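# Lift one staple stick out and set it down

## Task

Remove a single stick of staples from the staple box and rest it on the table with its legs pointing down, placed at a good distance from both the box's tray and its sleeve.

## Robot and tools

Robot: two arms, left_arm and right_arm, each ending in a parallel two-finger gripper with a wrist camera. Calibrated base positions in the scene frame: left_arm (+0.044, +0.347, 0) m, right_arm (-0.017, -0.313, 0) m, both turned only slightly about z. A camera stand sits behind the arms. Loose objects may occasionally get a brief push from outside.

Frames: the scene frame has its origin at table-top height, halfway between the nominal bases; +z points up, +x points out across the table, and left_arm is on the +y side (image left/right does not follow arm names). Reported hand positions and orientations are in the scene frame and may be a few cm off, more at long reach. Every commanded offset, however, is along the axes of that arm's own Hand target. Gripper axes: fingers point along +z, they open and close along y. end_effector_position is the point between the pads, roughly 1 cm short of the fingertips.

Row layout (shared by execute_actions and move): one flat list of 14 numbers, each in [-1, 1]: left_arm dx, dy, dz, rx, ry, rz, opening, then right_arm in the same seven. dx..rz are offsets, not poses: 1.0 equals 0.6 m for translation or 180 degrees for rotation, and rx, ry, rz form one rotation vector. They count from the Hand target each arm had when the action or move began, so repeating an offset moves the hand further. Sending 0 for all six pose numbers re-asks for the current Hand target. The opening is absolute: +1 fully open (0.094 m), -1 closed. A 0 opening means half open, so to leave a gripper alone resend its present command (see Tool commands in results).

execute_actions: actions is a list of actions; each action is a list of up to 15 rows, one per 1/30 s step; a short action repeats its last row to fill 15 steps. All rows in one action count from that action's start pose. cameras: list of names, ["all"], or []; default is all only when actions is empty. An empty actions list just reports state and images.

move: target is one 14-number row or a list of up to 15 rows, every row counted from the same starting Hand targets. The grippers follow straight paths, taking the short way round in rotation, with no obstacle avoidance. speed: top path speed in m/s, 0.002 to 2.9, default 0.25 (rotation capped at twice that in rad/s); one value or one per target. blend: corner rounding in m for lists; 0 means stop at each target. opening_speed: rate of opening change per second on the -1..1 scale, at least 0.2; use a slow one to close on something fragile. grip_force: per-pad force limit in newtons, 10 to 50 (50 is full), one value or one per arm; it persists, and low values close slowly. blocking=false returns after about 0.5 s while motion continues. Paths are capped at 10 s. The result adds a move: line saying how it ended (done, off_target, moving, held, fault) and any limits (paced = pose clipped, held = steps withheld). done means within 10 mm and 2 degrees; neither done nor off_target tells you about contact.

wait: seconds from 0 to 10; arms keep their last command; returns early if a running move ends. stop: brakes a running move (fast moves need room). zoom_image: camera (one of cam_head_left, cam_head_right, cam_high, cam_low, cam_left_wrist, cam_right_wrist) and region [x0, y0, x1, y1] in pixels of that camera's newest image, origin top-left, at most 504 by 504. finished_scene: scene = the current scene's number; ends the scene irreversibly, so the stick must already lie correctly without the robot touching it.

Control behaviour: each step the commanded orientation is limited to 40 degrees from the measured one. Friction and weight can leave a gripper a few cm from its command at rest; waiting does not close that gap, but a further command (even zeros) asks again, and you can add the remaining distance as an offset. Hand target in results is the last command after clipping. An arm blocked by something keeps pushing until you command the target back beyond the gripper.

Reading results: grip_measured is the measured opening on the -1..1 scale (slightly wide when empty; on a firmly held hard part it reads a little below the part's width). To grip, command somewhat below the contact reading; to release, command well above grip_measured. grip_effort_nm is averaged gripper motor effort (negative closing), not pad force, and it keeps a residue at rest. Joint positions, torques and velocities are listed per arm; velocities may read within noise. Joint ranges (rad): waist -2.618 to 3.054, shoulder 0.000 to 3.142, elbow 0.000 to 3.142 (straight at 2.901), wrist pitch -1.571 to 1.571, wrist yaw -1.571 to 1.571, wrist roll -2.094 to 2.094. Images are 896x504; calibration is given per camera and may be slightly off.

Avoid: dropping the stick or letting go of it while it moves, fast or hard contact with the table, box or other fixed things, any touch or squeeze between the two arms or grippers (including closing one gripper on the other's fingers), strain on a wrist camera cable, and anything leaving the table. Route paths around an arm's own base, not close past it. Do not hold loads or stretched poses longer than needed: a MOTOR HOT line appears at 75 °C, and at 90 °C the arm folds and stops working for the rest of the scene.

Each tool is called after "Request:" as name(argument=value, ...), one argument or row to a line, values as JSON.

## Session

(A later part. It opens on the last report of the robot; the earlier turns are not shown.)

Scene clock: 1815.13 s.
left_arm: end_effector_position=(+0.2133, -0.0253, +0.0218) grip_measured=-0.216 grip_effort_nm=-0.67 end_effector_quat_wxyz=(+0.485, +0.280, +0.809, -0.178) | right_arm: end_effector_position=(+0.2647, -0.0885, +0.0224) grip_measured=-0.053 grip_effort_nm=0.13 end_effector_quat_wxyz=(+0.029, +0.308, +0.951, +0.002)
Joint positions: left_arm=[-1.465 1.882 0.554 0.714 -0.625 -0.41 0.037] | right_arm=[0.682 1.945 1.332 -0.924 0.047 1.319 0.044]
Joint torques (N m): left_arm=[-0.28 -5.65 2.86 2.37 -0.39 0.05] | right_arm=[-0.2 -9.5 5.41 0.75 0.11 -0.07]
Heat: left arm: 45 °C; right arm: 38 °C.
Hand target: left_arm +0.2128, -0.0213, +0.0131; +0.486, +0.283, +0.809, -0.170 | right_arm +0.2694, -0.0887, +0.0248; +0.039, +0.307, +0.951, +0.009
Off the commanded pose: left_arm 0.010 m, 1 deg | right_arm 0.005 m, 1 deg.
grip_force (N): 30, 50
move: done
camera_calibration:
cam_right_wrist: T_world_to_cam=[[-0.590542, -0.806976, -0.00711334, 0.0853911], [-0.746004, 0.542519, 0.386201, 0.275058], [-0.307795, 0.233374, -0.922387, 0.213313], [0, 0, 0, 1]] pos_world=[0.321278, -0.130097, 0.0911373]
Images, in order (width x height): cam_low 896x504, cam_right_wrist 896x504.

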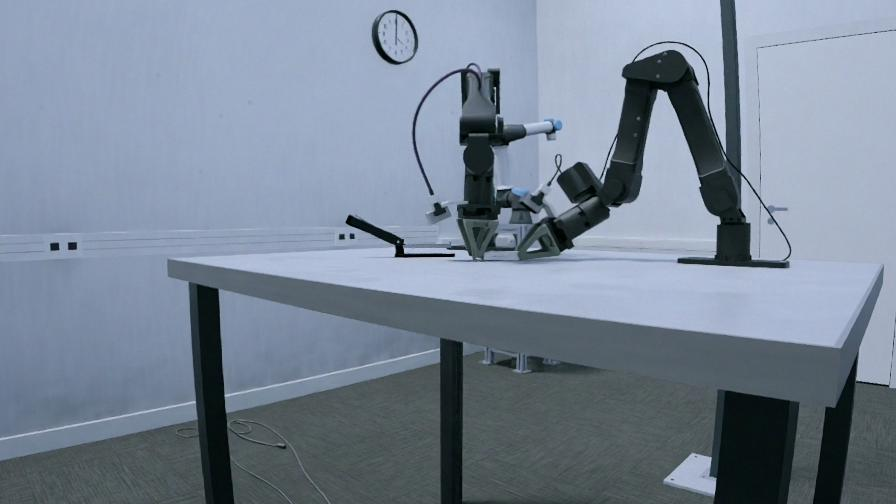

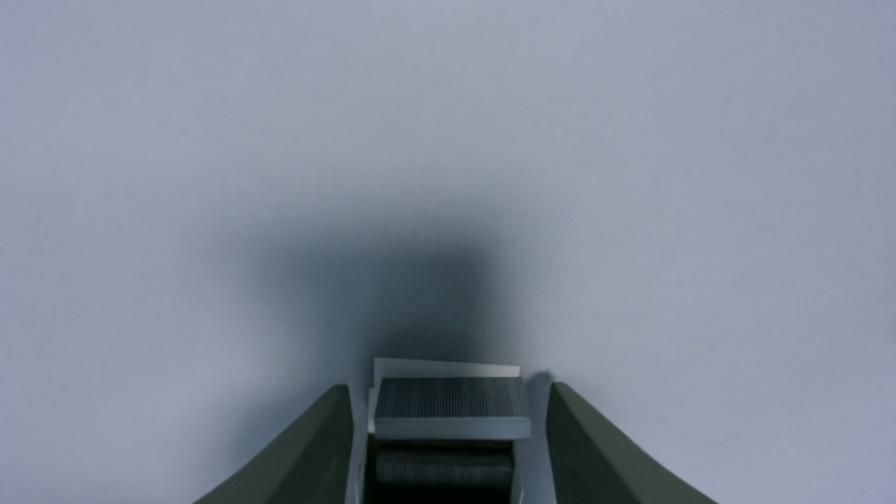

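Request:
move(
  target=[0,0,0,0,0,0,-0.36,0,0,0,0,0,0,-0.36],
  speed=0.03,
  opening_speed=0.3,
  grip_force=[30, 25],
  cameras=["cam_right_wrist", "cam_low"],
)

Request:
zoom_image(
  camera="cam_right_wrist",
  region=[340, 290, 560, 474],
)

Request:
zoom_image(
  camera="cam_low",
  region=[465, 235, 505, 265],
)

Scene clock: 1825.43 s.
left_arm: end_effector_position=(+0.2133, -0.0253, +0.0218) grip_measured=-0.216 grip_effort_nm=-0.67 end_effector_quat_wxyz=(+0.485, +0.280, +0.809, -0.178) | right_arm: end_effector_position=(+0.2647, -0.0885, +0.0224) grip_measured=-0.325 grip_effort_nm=-0.50 end_effector_quat_wxyz=(+0.029, +0.308, +0.951, +0.002)
Joint positions: left_arm=[-1.465 1.882 0.554 0.714 -0.625 -0.41 0.037] | right_arm=[0.682 1.945 1.332 -0.923 0.047 1.319 0.032]
Joint torques (N m): left_arm=[-0.36 -5.68 2.78 2.35 -0.37 0.05] | right_arm=[-0.25 -9.47 5.44 0.76 0.12 -0.06]
Heat: left arm: 45 °C; right arm: 37 °C.
Hand target: left_arm +0.2128, -0.0213, +0.0131; +0.486, +0.283, +0.809, -0.170 | right_arm +0.2694, -0.0887, +0.0248; +0.039, +0.307, +0.951, +0.009
Off the commanded pose: left_arm 0.010 m, 1 deg | right_arm 0.005 m, 1 deg.
grip_force (N): 30, 25
move: done
camera_calibration:
cam_right_wrist: T_world_to_cam=[[-0.590523, -0.806987, -0.00742576, 0.0855515], [-0.7461, 0.542415, 0.386161, 0.275099], [-0.307599, 0.233577, -0.922402, 0.213285], [0, 0, 0, 1]] pos_world=[0.321378, -0.129997, 0.0911375]
Images, in order (width x height): cam_low 896x504, cam_right_wrist 896x504.

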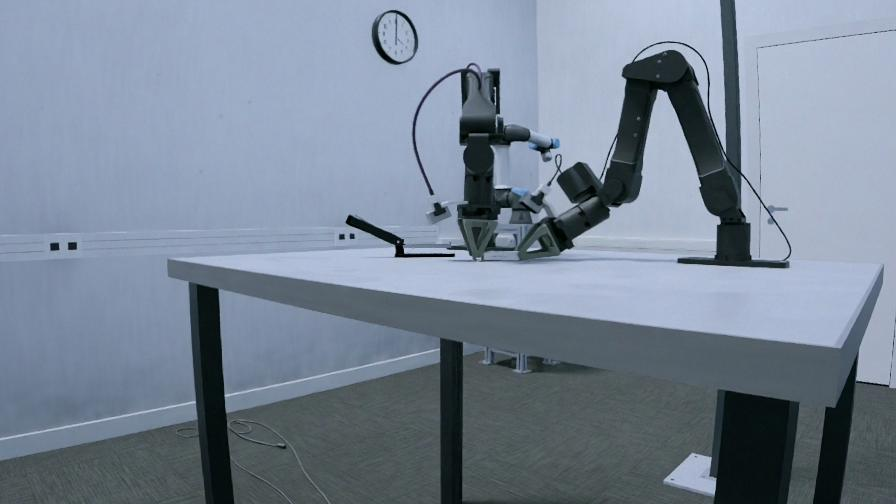

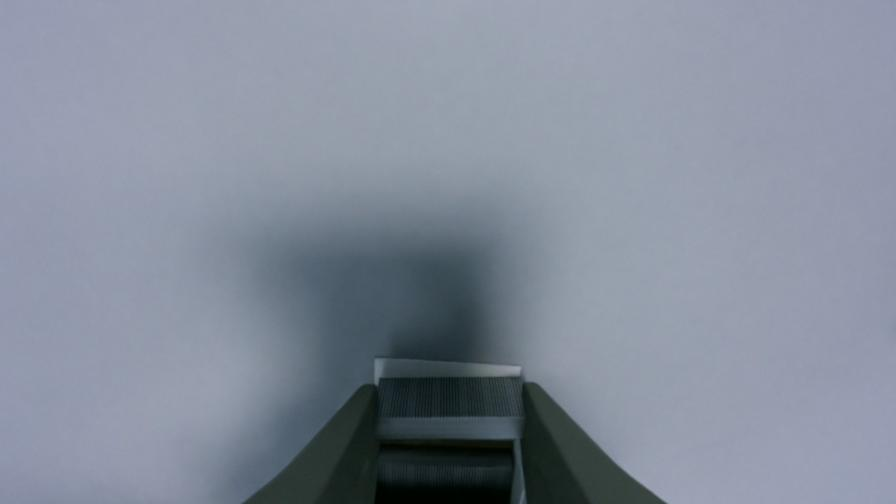

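Scaled by 2.291 from the camera's 896x504 image, which has a finer 1280x720 frame.

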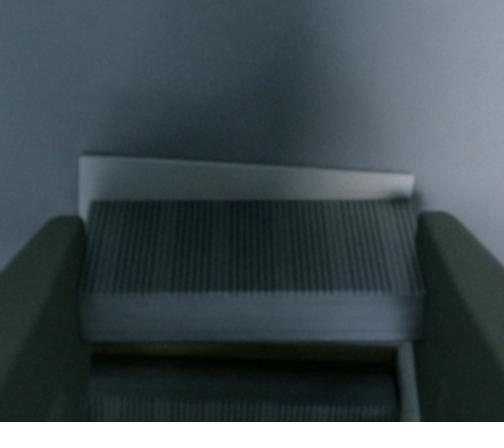

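Scaled by 12.600 from the camera's 896x504 image, which has a finer 1280x720 frame.

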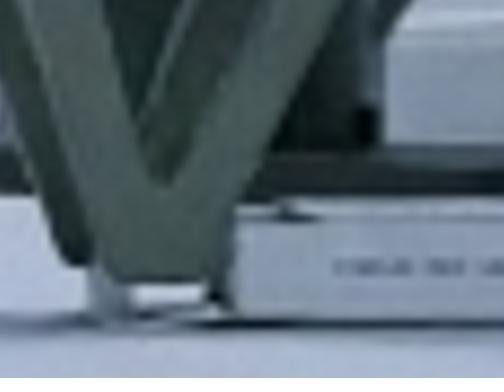

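Request:
move(
  target=[0,0,0,0,0,0,-0.36,-0.0055,0,-0.0668,0,0,0,-0.36],
  speed=0.06,
  cameras=["cam_right_wrist", "cam_low"],
)

Request:
zoom_image(
  camera="cam_right_wrist",
  region=[340, 290, 560, 474],
)

Request:
zoom_image(
  camera="cam_low",
  region=[465, 235, 505, 265],
)

Scene clock: 1831.30 s.
left_arm: end_effector_position=(+0.2133, -0.0253, +0.0218) grip_measured=-0.216 grip_effort_nm=-0.67 end_effector_quat_wxyz=(+0.485, +0.280, +0.809, -0.178) | right_arm: end_effector_position=(+0.2618, -0.0910, +0.0473) grip_measured=-0.329 grip_effort_nm=-0.59 end_effector_quat_wxyz=(+0.024, +0.307, +0.951, -0.006)
Joint positions: left_arm=[-1.465 1.882 0.554 0.714 -0.625 -0.41 0.037] | right_arm=[0.682 1.917 1.399 -1.036 0.047 1.317 0.032]
Joint torques (N m): left_arm=[-0.38 -5.67 2.92 2.33 -0.38 0.08] | right_arm=[-0.51 -11.43 8.08 0.35 0.13 -0.05]
Heat: left arm: 45 °C; right arm: 37 °C.
Hand target: left_arm +0.2128, -0.0213, +0.0131; +0.486, +0.283, +0.809, -0.170 | right_arm +0.2688, -0.0903, +0.0650; +0.039, +0.307, +0.951, +0.009
Off the commanded pose: left_arm 0.010 m, 1 deg | right_arm 0.019 m, 2 deg.
grip_force (N): 30, 25
move: off_target (right_arm)
camera_calibration:
cam_right_wrist: T_world_to_cam=[[-0.588978, -0.808076, 0.0108125, 0.0805376], [-0.741539, 0.545704, 0.390291, 0.263483], [-0.321285, 0.221855, -0.920628, 0.238345], [0, 0, 0, 1]] pos_world=[0.319394, -0.131581, 0.115721]
Images, in order (width x height): cam_low 896x504, cam_right_wrist 896x504.

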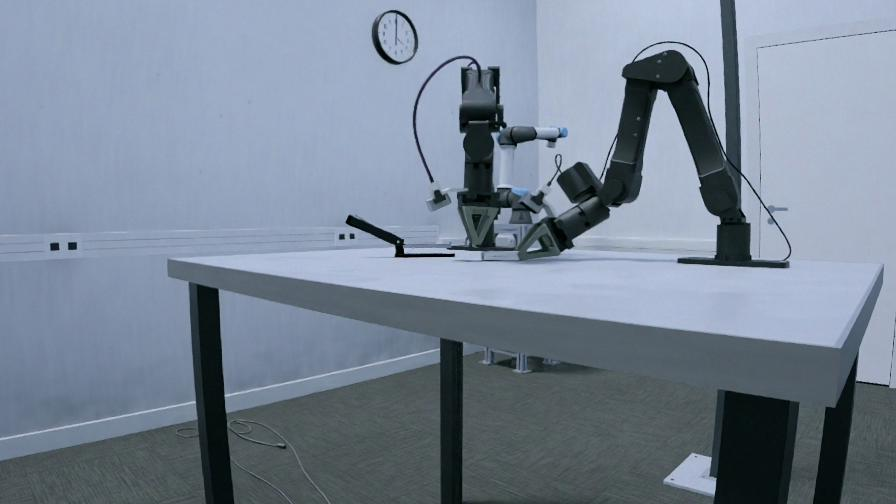

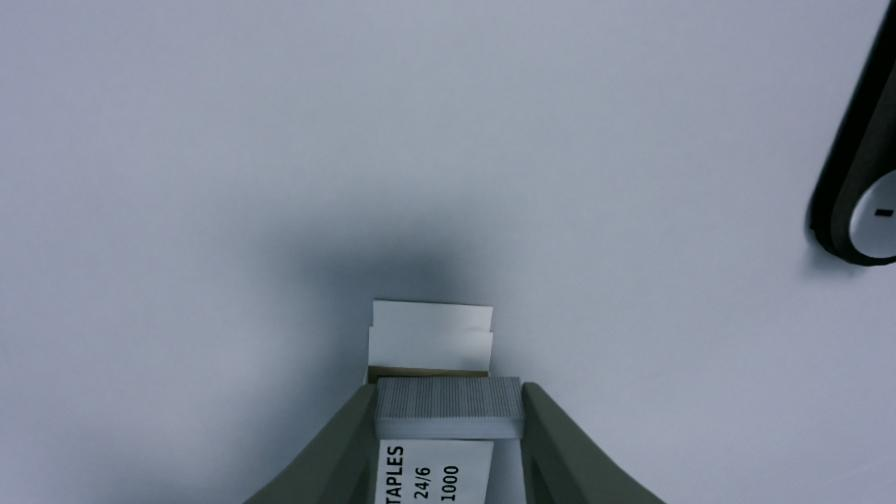

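Scaled by 2.291 from the camera's 896x504 image, which has a finer 1280x720 frame.

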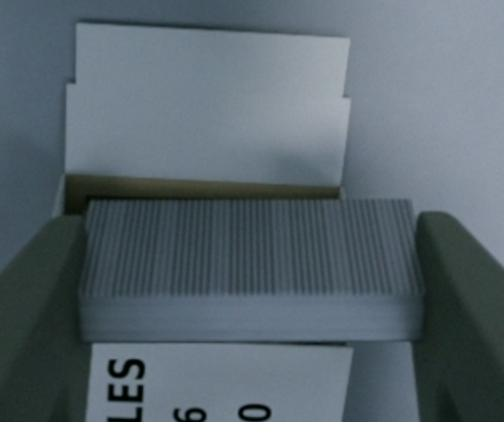

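Scaled by 12.600 from the camera's 896x504 image, which has a finer 1280x720 frame.

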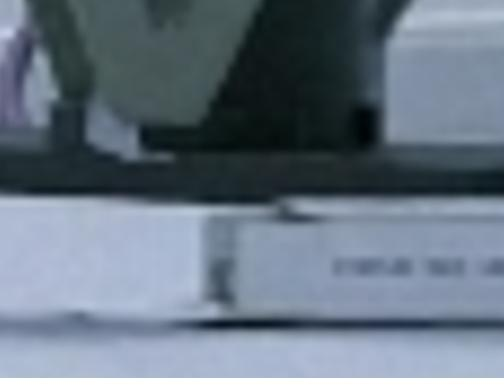

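Request:
move(
  target=[-0.0132,0,-0.007,0,0,0,-0.36,-0.163,0,0.0134,0,0,0,-0.36],
  speed=0.15,
  cameras=["cam_right_wrist", "cam_low", "cam_left_wrist"],
)

Scene clock: 1867.93 s.
left_arm: end_effector_position=(+0.2133, -0.0253, +0.0218) grip_measured=-0.216 grip_effort_nm=-0.67 end_effector_quat_wxyz=(+0.485, +0.280, +0.809, -0.178) | right_arm: end_effector_position=(+0.3457, -0.1509, +0.0596) grip_measured=-0.329 grip_effort_nm=-0.59 end_effector_quat_wxyz=(+0.040, +0.311, +0.949, +0.006)
Joint positions: left_arm=[-1.465 1.882 0.554 0.714 -0.625 -0.41 0.037] | right_arm=[0.428 2.013 1.582 -1.075 0.046 1.071 0.032]
Joint torques (N m): left_arm=[-0.54 -9.01 3.38 1.85 -0.36 0.03] | right_arm=[0.35 -8.9 8.61 0.46 -0.02 -0.07]
Heat: left arm: 45 °C; right arm: 37 °C.
Hand target: left_arm +0.2128, -0.0213, +0.0220; +0.486, +0.283, +0.809, -0.170 | right_arm +0.3485, -0.1475, +0.0639; +0.039, +0.307, +0.951, +0.009
Off the commanded pose: left_arm 0.004 m, 1 deg | right_arm 0.006 m, 1 deg.
grip_force (N): 30, 25
move: done
camera_calibration:
cam_left_wrist: T_world_to_cam=[[-0.634345, -0.773026, 0.0060473, 0.115481], [-0.621715, 0.505499, -0.598282, 0.196823], [0.459431, -0.383277, -0.801263, 0.000803763], [0, 0, 0, 1]] pos_world=[0.195253, -0.00991574, 0.117701]
cam_right_wrist: T_world_to_cam=[[-0.596162, -0.802589, -0.0210149, 0.0866323], [-0.750637, 0.547905, 0.369248, 0.358407], [-0.28484, 0.235906, -0.929093, 0.280046], [0, 0, 0, 1]] pos_world=[0.400449, -0.192908, 0.129668]
Images, in order (width x height): cam_low 896x504, cam_left_wrist 896x504, cam_right_wrist 896x504.

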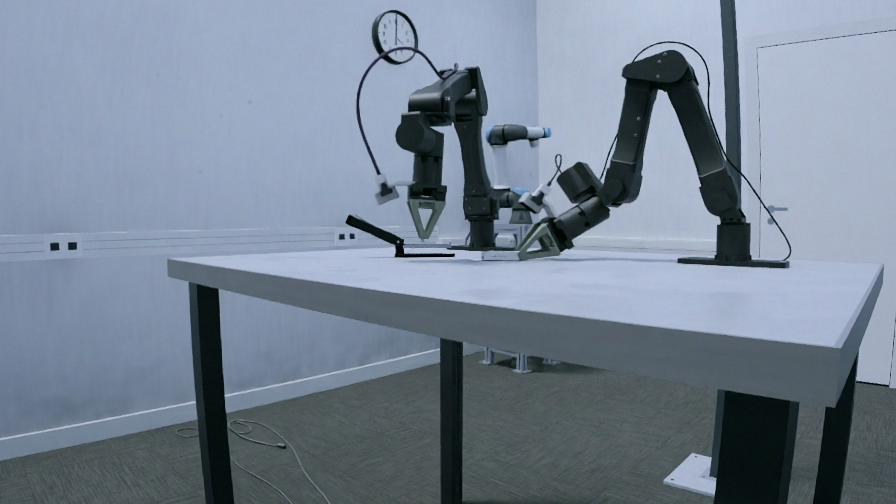

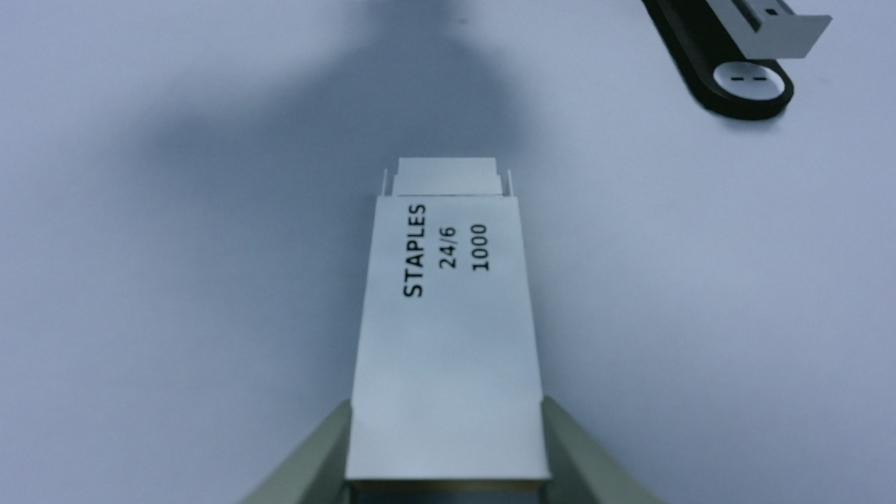

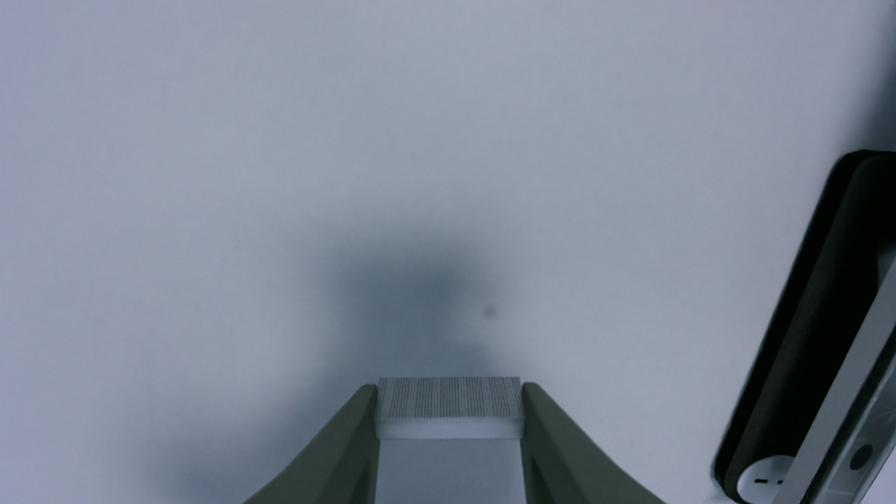

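Request:
move(
  target=[
    [0,0,0,0,0,0,0.0,0,0,0,0,0,0,-0.36],
    [0,0,-0.15,0,0,0,0.0,0,0,0,0,0,0,-0.36],
  ],
  speed=0.12,
  opening_speed=0.6,
  cameras=["cam_left_wrist", "cam_low", "cam_high"],
)

Scene clock: 1886.10 s.
left_arm: end_effector_position=(+0.1493, +0.0237, +0.0593) grip_measured=-0.002 grip_effort_nm=0.08 end_effector_quat_wxyz=(+0.481, +0.286, +0.810, -0.178) | right_arm: end_effector_position=(+0.3455, -0.1510, +0.0596) grip_measured=-0.329 grip_effort_nm=-0.59 end_effector_quat_wxyz=(+0.039, +0.311, +0.950, +0.005)
Joint positions: left_arm=[-1.707 1.511 0.423 0.336 -0.802 -0.607 0.047] | right_arm=[0.428 2.013 1.582 -1.075 0.046 1.07 0.032]
Joint torques (N m): left_arm=[-0.58 -7.28 5.35 1.32 -0.6 -0.08] | right_arm=[0.35 -8.84 8.65 0.46 -0.03 -0.07]
Heat: left arm: 42 °C; right arm: 36 °C.
Hand target: left_arm +0.1506, +0.0282, +0.0643; +0.486, +0.283, +0.809, -0.170 | right_arm +0.3485, -0.1475, +0.0639; +0.039, +0.307, +0.951, +0.009
Off the commanded pose: left_arm 0.007 m, 1 deg | right_arm 0.006 m, 1 deg.
grip_force (N): 30, 25
move: done
camera_calibration:
cam_left_wrist: T_world_to_cam=[[-0.643607, -0.765352, 0.00254351, 0.114], [-0.618122, 0.517831, -0.591418, 0.153435], [0.451326, -0.382213, -0.806361, 0.0805481], [0, 0, 0, 1]] pos_world=[0.13186, 0.0385834, 0.155405]
Images, in order (width x height): cam_high 896x504, cam_low 896x504, cam_left_wrist 896x504.

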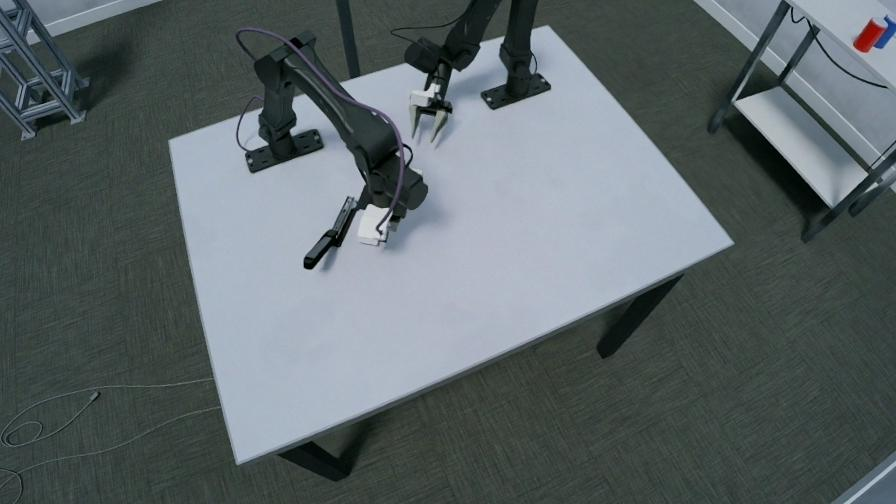

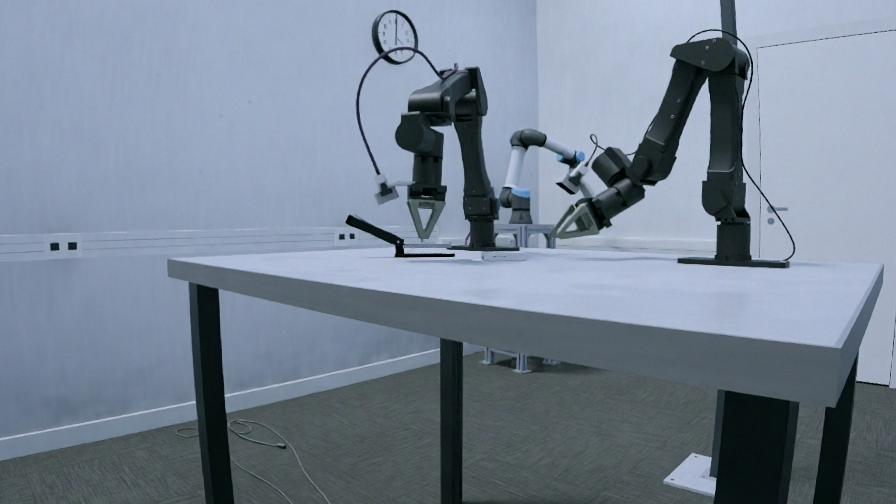

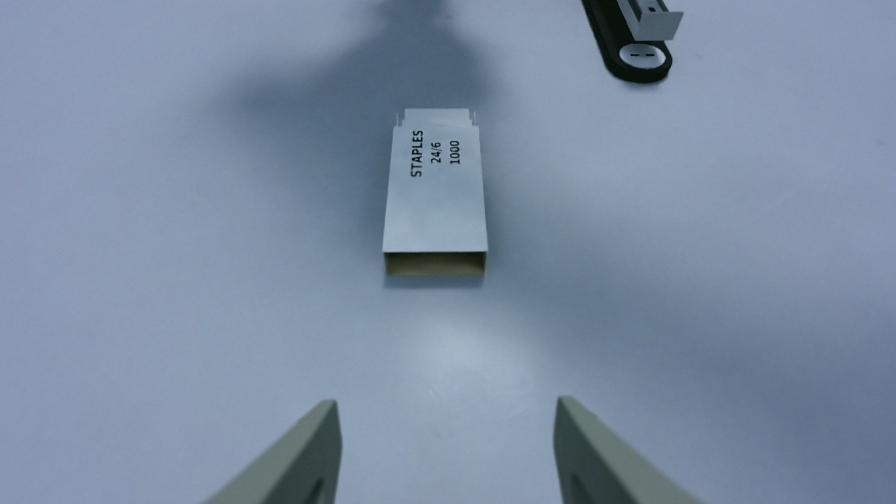

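Request:
move(
  target=[0,0,0,0,0,0,0.0,0,0,0,0,-0.224,0,-0.36],
  speed=0.2,
  cameras=["cam_right_wrist", "cam_low", "cam_head_right"],
)

Request:
zoom_image(
  camera="cam_low",
  region=[390, 190, 490, 265],
)

Scene clock: 1892.60 s.
left_arm: end_effector_position=(+0.1493, +0.0238, +0.0592) grip_measured=-0.002 grip_effort_nm=0.08 end_effector_quat_wxyz=(+0.480, +0.286, +0.810, -0.178) | right_arm: end_effector_position=(+0.3417, -0.1469, +0.0488) grip_measured=-0.329 grip_effort_nm=-0.59 end_effector_quat_wxyz=(+0.336, +0.281, +0.892, -0.108)
Joint positions: left_arm=[-1.707 1.511 0.423 0.336 -0.802 -0.607 0.047] | right_arm=[0.719 1.929 1.225 -0.674 0.701 1.27 0.032]
Joint torques (N m): left_arm=[-0.53 -7.35 5.42 1.3 -0.62 -0.12] | right_arm=[0.25 -11.12 5.42 1.12 0.73 0.09]
Heat: left arm: 41 °C; right arm: 36 °C.
Hand target: left_arm +0.1506, +0.0281, +0.0644; +0.486, +0.283, +0.809, -0.170 | right_arm +0.3485, -0.1476, +0.0639; +0.365, +0.291, +0.879, -0.098
Off the commanded pose: left_arm 0.007 m, 1 deg | right_arm 0.017 m, 4 deg.
grip_force (N): 30, 25
move: off_target (right_arm)
camera_calibration:
cam_right_wrist: T_world_to_cam=[[-0.586125, -0.810131, 0.0120365, 0.081104], [-0.782179, 0.561902, -0.269189, 0.401163], [0.211315, -0.167193, -0.963012, 0.040776], [0, 0, 0, 1]] pos_world=[0.352702, -0.152892, 0.14628]
Images, in order (width x height): cam_head_right 896x504, cam_low 896x504, cam_right_wrist 896x504.

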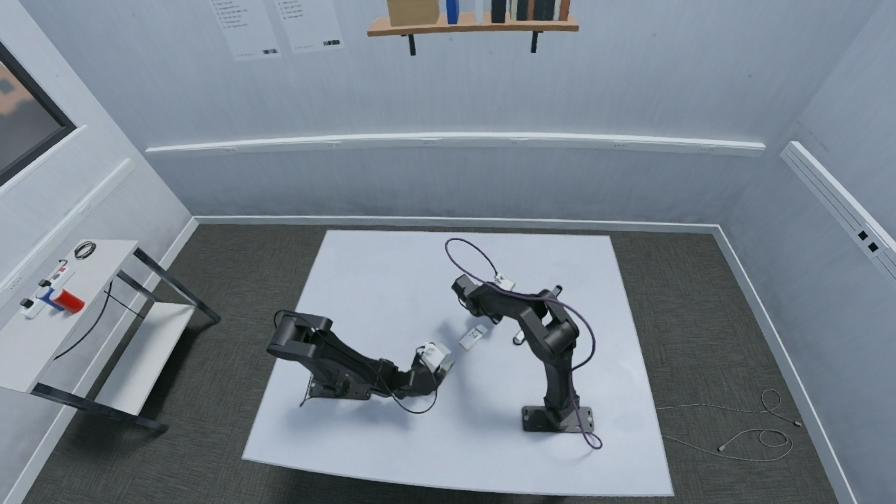

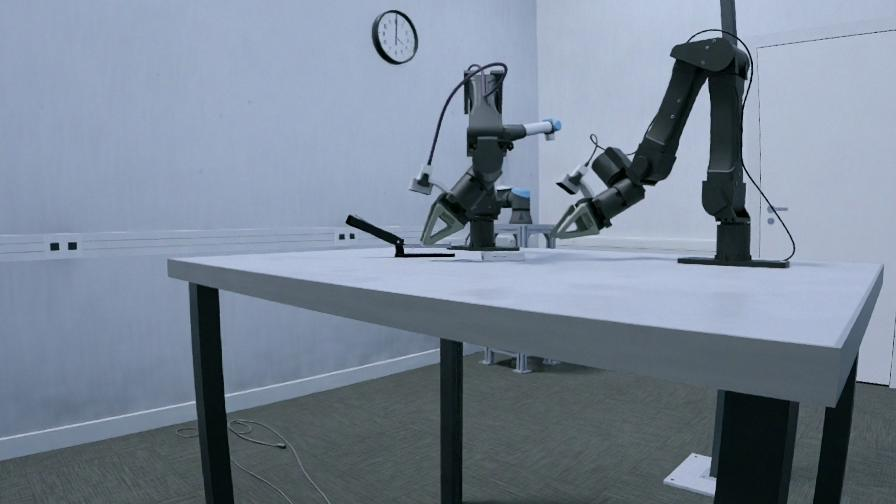

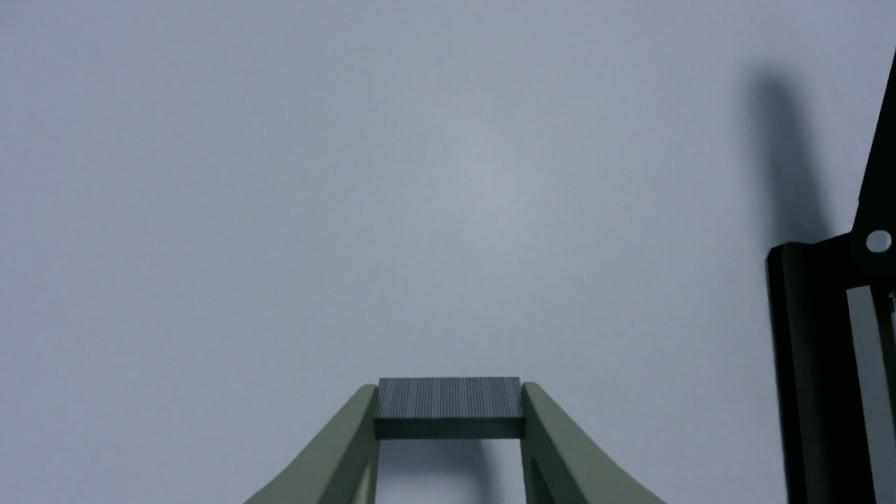

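Scaled by 5.040 from the camera's 896x504 image, which has a finer 1280x720 frame.

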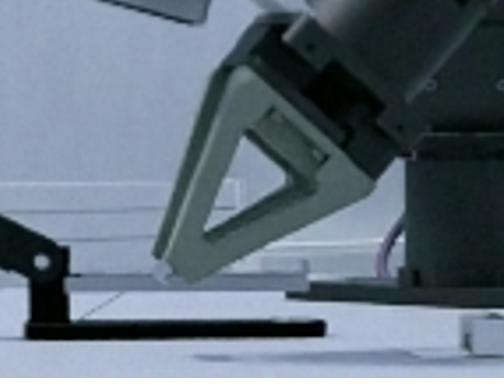

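Request:
move(
  target=[0,0,0,0,0,0,0.0,0.0271,0,0.0271,0,-0.0556,0,-0.36],
  speed=0.06,
  cameras=["cam_right_wrist", "cam_low"],
)

Request:
zoom_image(
  camera="cam_low",
  region=[400, 220, 460, 265],
)

Scene clock: 1907.30 s.
left_arm: end_effector_position=(+0.1493, +0.0238, +0.0592) grip_measured=-0.002 grip_effort_nm=0.08 end_effector_quat_wxyz=(+0.480, +0.286, +0.810, -0.178) | right_arm: end_effector_position=(+0.3454, -0.1456, +0.0375) grip_measured=-0.329 grip_effort_nm=-0.59 end_effector_quat_wxyz=(+0.419, +0.278, +0.856, -0.120)
Joint positions: left_arm=[-1.707 1.511 0.423 0.336 -0.802 -0.607 0.047] | right_arm=[0.775 1.975 1.128 -0.487 0.88 1.301 0.032]
Joint torques (N m): left_arm=[-0.49 -7.35 5.45 1.31 -0.62 -0.09] | right_arm=[0.64 -8.05 5.16 1.19 0.81 0.09]
Heat: left arm: 39 °C; right arm: 36 °C.
Hand target: left_arm +0.1506, +0.0281, +0.0644; +0.486, +0.283, +0.809, -0.170 | right_arm +0.3489, -0.1467, +0.0409; +0.440, +0.282, +0.844, -0.123
Off the commanded pose: left_arm 0.007 m, 1 deg | right_arm 0.005 m, 3 deg.
grip_force (N): 30, 25
move: off_target (right_arm)
camera_calibration:
cam_right_wrist: T_world_to_cam=[[-0.588589, -0.808145, -0.0215484, 0.0868325], [-0.721708, 0.537272, -0.436437, 0.382079], [0.364282, -0.24133, -0.899477, -0.036685], [0, 0, 0, 1]] pos_world=[0.340222, -0.14396, 0.135627]
Images, in order (width x height): cam_low 896x504, cam_right_wrist 896x504.

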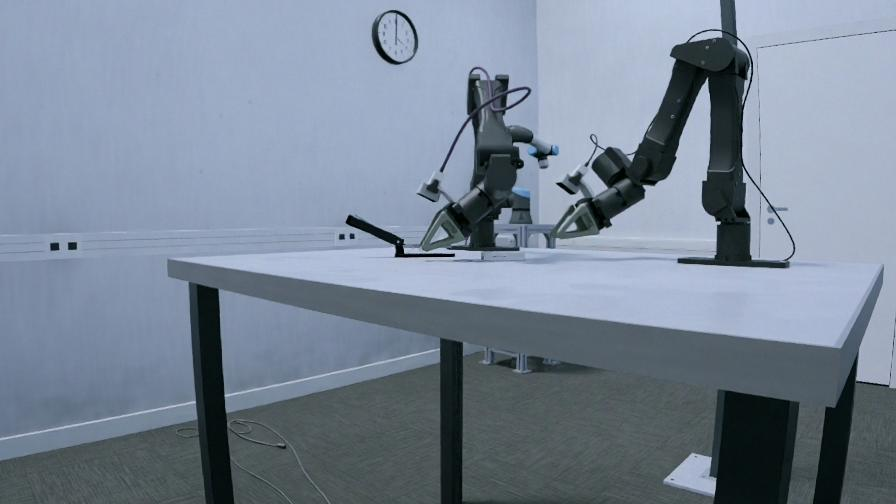

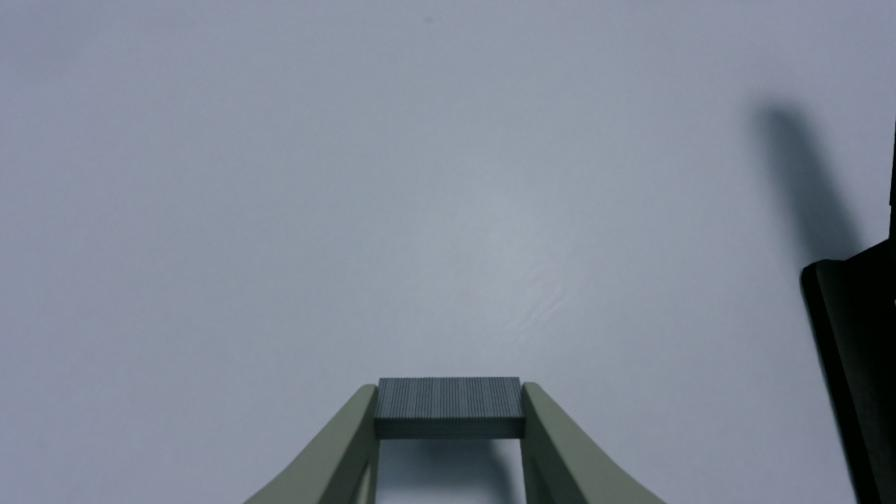

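Scaled by 8.400 from the camera's 896x504 image, which has a finer 1280x720 frame.

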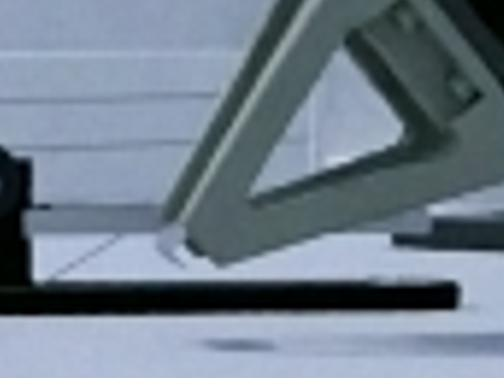

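Request:
move(
  target=[0,0,0,0,0,0,0.0,0.0219,0,0.0153,0,0,0,-0.36],
  speed=0.05,
  cameras=["cam_low"],
)

Request:
zoom_image(
  camera="cam_low",
  region=[400, 220, 460, 265],
)

Scene clock: 1915.37 s.
left_arm: end_effector_position=(+0.1493, +0.0238, +0.0592) grip_measured=-0.002 grip_effort_nm=0.08 end_effector_quat_wxyz=(+0.480, +0.286, +0.810, -0.178) | right_arm: end_effector_position=(+0.3458, -0.1454, +0.0213) grip_measured=-0.329 grip_effort_nm=-0.59 end_effector_quat_wxyz=(+0.419, +0.278, +0.856, -0.121)
Joint positions: left_arm=[-1.707 1.511 0.423 0.336 -0.802 -0.607 0.047] | right_arm=[0.775 2.015 1.109 -0.431 0.881 1.302 0.032]
Joint torques (N m): left_arm=[-0.68 -7.43 5.42 1.33 -0.63 -0.07] | right_arm=[0.68 -8.16 5.01 1.18 0.78 0.08]
Heat: left arm: 39 °C; right arm: 36 °C.
Hand target: left_arm +0.1506, +0.0281, +0.0644; +0.486, +0.283, +0.809, -0.170 | right_arm +0.3491, -0.1460, +0.0248; +0.440, +0.282, +0.844, -0.123
Off the commanded pose: left_arm 0.007 m, 1 deg | right_arm 0.005 m, 3 deg.
grip_force (N): 30, 25
move: off_target (right_arm)
Images, in order (width x height): cam_low 896x504.

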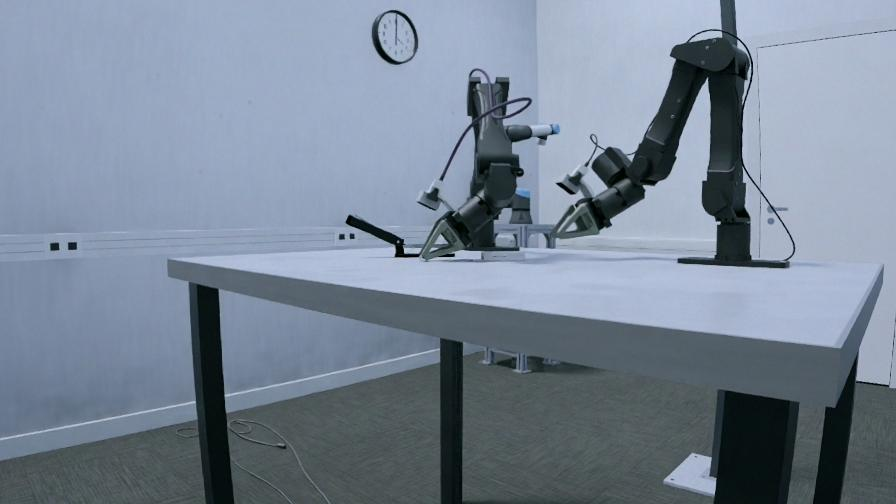

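Scaled by 8.400 from the camera's 896x504 image, which has a finer 1280x720 frame.

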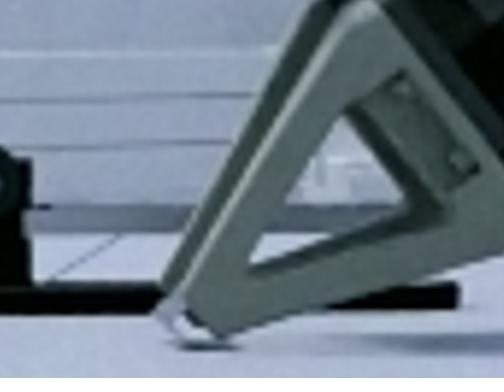

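Request:
move(
  target=[0,0,0,0,0,0,0.0,0.0034,0,0.0024,0,0,0,-0.36],
  speed=0.03,
  cameras=["cam_low"],
)

Request:
zoom_image(
  camera="cam_low",
  region=[400, 220, 460, 265],
)

Scene clock: 1920.43 s.
left_arm: end_effector_position=(+0.1493, +0.0238, +0.0592) grip_measured=-0.002 grip_effort_nm=0.08 end_effector_quat_wxyz=(+0.480, +0.286, +0.810, -0.178) | right_arm: end_effector_position=(+0.3466, -0.1446, +0.0199) grip_measured=-0.329 grip_effort_nm=-0.59 end_effector_quat_wxyz=(+0.420, +0.279, +0.855, -0.120)
Joint positions: left_arm=[-1.707 1.511 0.423 0.336 -0.802 -0.607 0.047] | right_arm=[0.775 2.02 1.109 -0.422 0.881 1.303 0.032]
Joint torques (N m): left_arm=[-0.64 -7.2 5.45 1.3 -0.62 -0.06] | right_arm=[0.66 -8.08 4.77 1.19 0.76 0.07]
Heat: left arm: 38 °C; right arm: 37 °C.
Hand target: left_arm +0.1506, +0.0281, +0.0644; +0.486, +0.283, +0.809, -0.170 | right_arm +0.3491, -0.1460, +0.0223; +0.440, +0.282, +0.844, -0.123
Off the commanded pose: left_arm 0.007 m, 1 deg | right_arm 0.004 m, 3 deg.
grip_force (N): 30, 25
move: off_target (right_arm)
Images, in order (width x height): cam_low 896x504.

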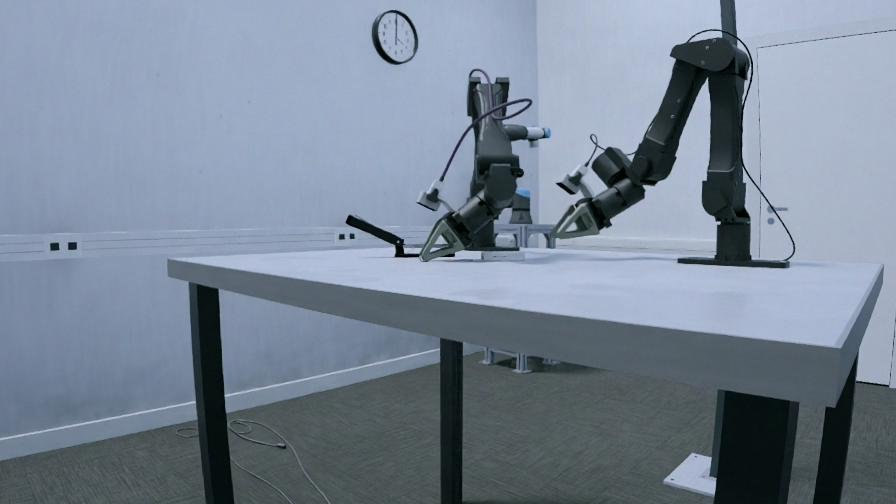

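Scaled by 8.400 from the camera's 896x504 image, which has a finer 1280x720 frame.

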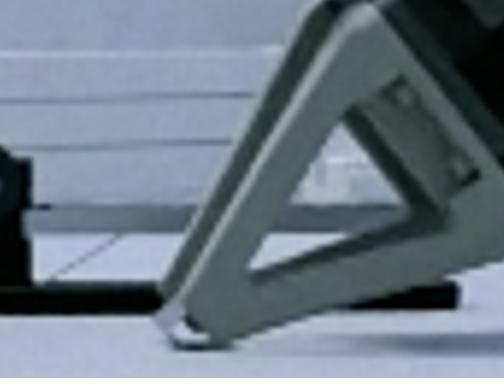

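Request:
move(
  target=[0,0,0,0,0,0,0.0,0,0,0,0,0,0,-0.12],
  speed=0.03,
  opening_speed=0.2,
  cameras=["cam_low", "cam_right_wrist"],
)

Request:
zoom_image(
  camera="cam_low",
  region=[400, 220, 460, 265],
)

Request:
zoom_image(
  camera="cam_right_wrist",
  region=[340, 320, 560, 504],
)

Scene clock: 1925.37 s.
left_arm: end_effector_position=(+0.1493, +0.0238, +0.0592) grip_measured=-0.002 grip_effort_nm=0.08 end_effector_quat_wxyz=(+0.480, +0.286, +0.810, -0.178) | right_arm: end_effector_position=(+0.3467, -0.1445, +0.0200) grip_measured=-0.123 grip_effort_nm=0.13 end_effector_quat_wxyz=(+0.420, +0.279, +0.855, -0.119)
Joint positions: left_arm=[-1.707 1.511 0.423 0.336 -0.802 -0.607 0.047] | right_arm=[0.775 2.02 1.109 -0.421 0.881 1.303 0.041]
Joint torques (N m): left_arm=[-0.58 -7.38 5.49 1.29 -0.61 -0.06] | right_arm=[0.7 -8.09 4.75 1.19 0.76 0.08]
Heat: left arm: 38 °C; right arm: 37 °C.
Hand target: left_arm +0.1506, +0.0281, +0.0644; +0.486, +0.283, +0.809, -0.170 | right_arm +0.3491, -0.1459, +0.0223; +0.440, +0.282, +0.844, -0.123
Off the commanded pose: left_arm 0.007 m, 1 deg | right_arm 0.004 m, 3 deg.
grip_force (N): 30, 25
move: off_target (right_arm)
camera_calibration:
cam_right_wrist: T_world_to_cam=[[-0.58951, -0.807369, -0.0251732, 0.0886161], [-0.719582, 0.539059, -0.437741, 0.37432], [0.366988, -0.239938, -0.898749, -0.0534704], [0, 0, 0, 1]] pos_world=[0.341217, -0.143064, 0.118029]
Images, in order (width x height): cam_low 896x504, cam_right_wrist 896x504.

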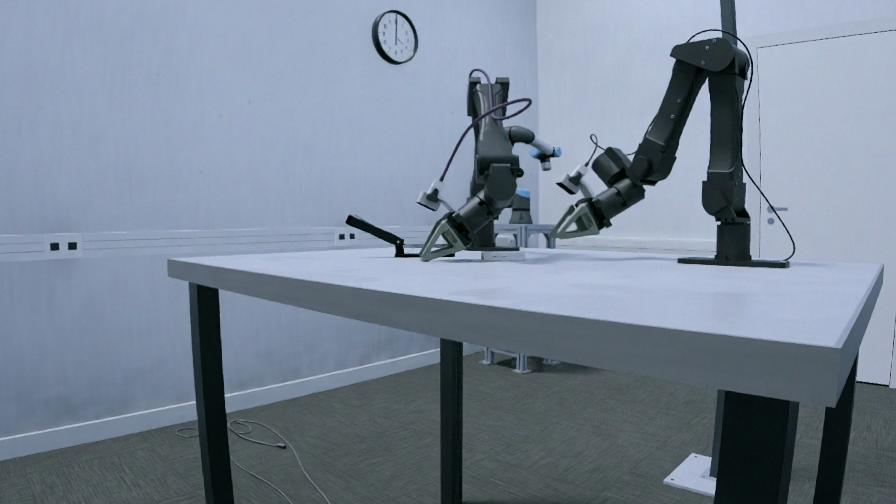

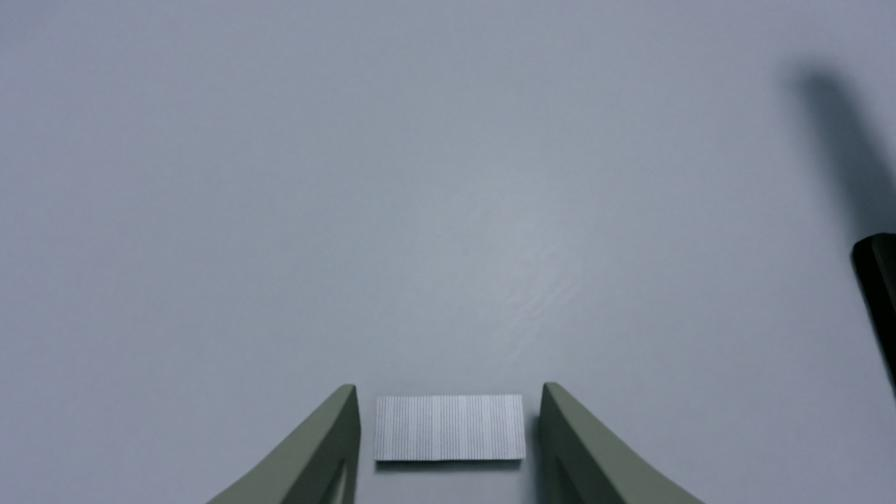

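Scaled by 8.400 from the camera's 896x504 image, which has a finer 1280x720 frame.

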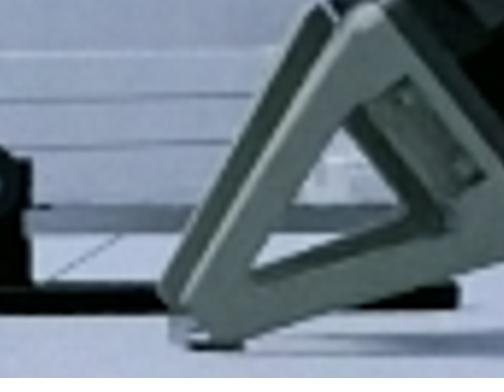

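Scaled by 2.291 from the camera's 896x504 image, which has a finer 1280x720 frame.

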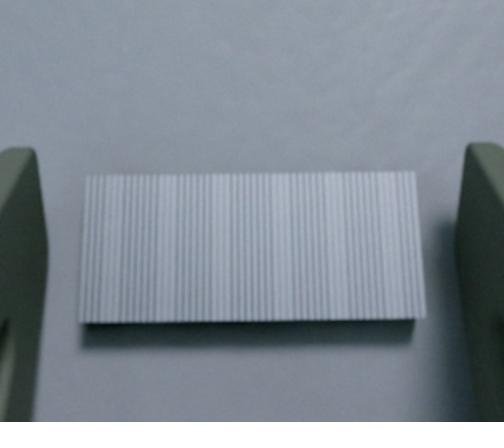

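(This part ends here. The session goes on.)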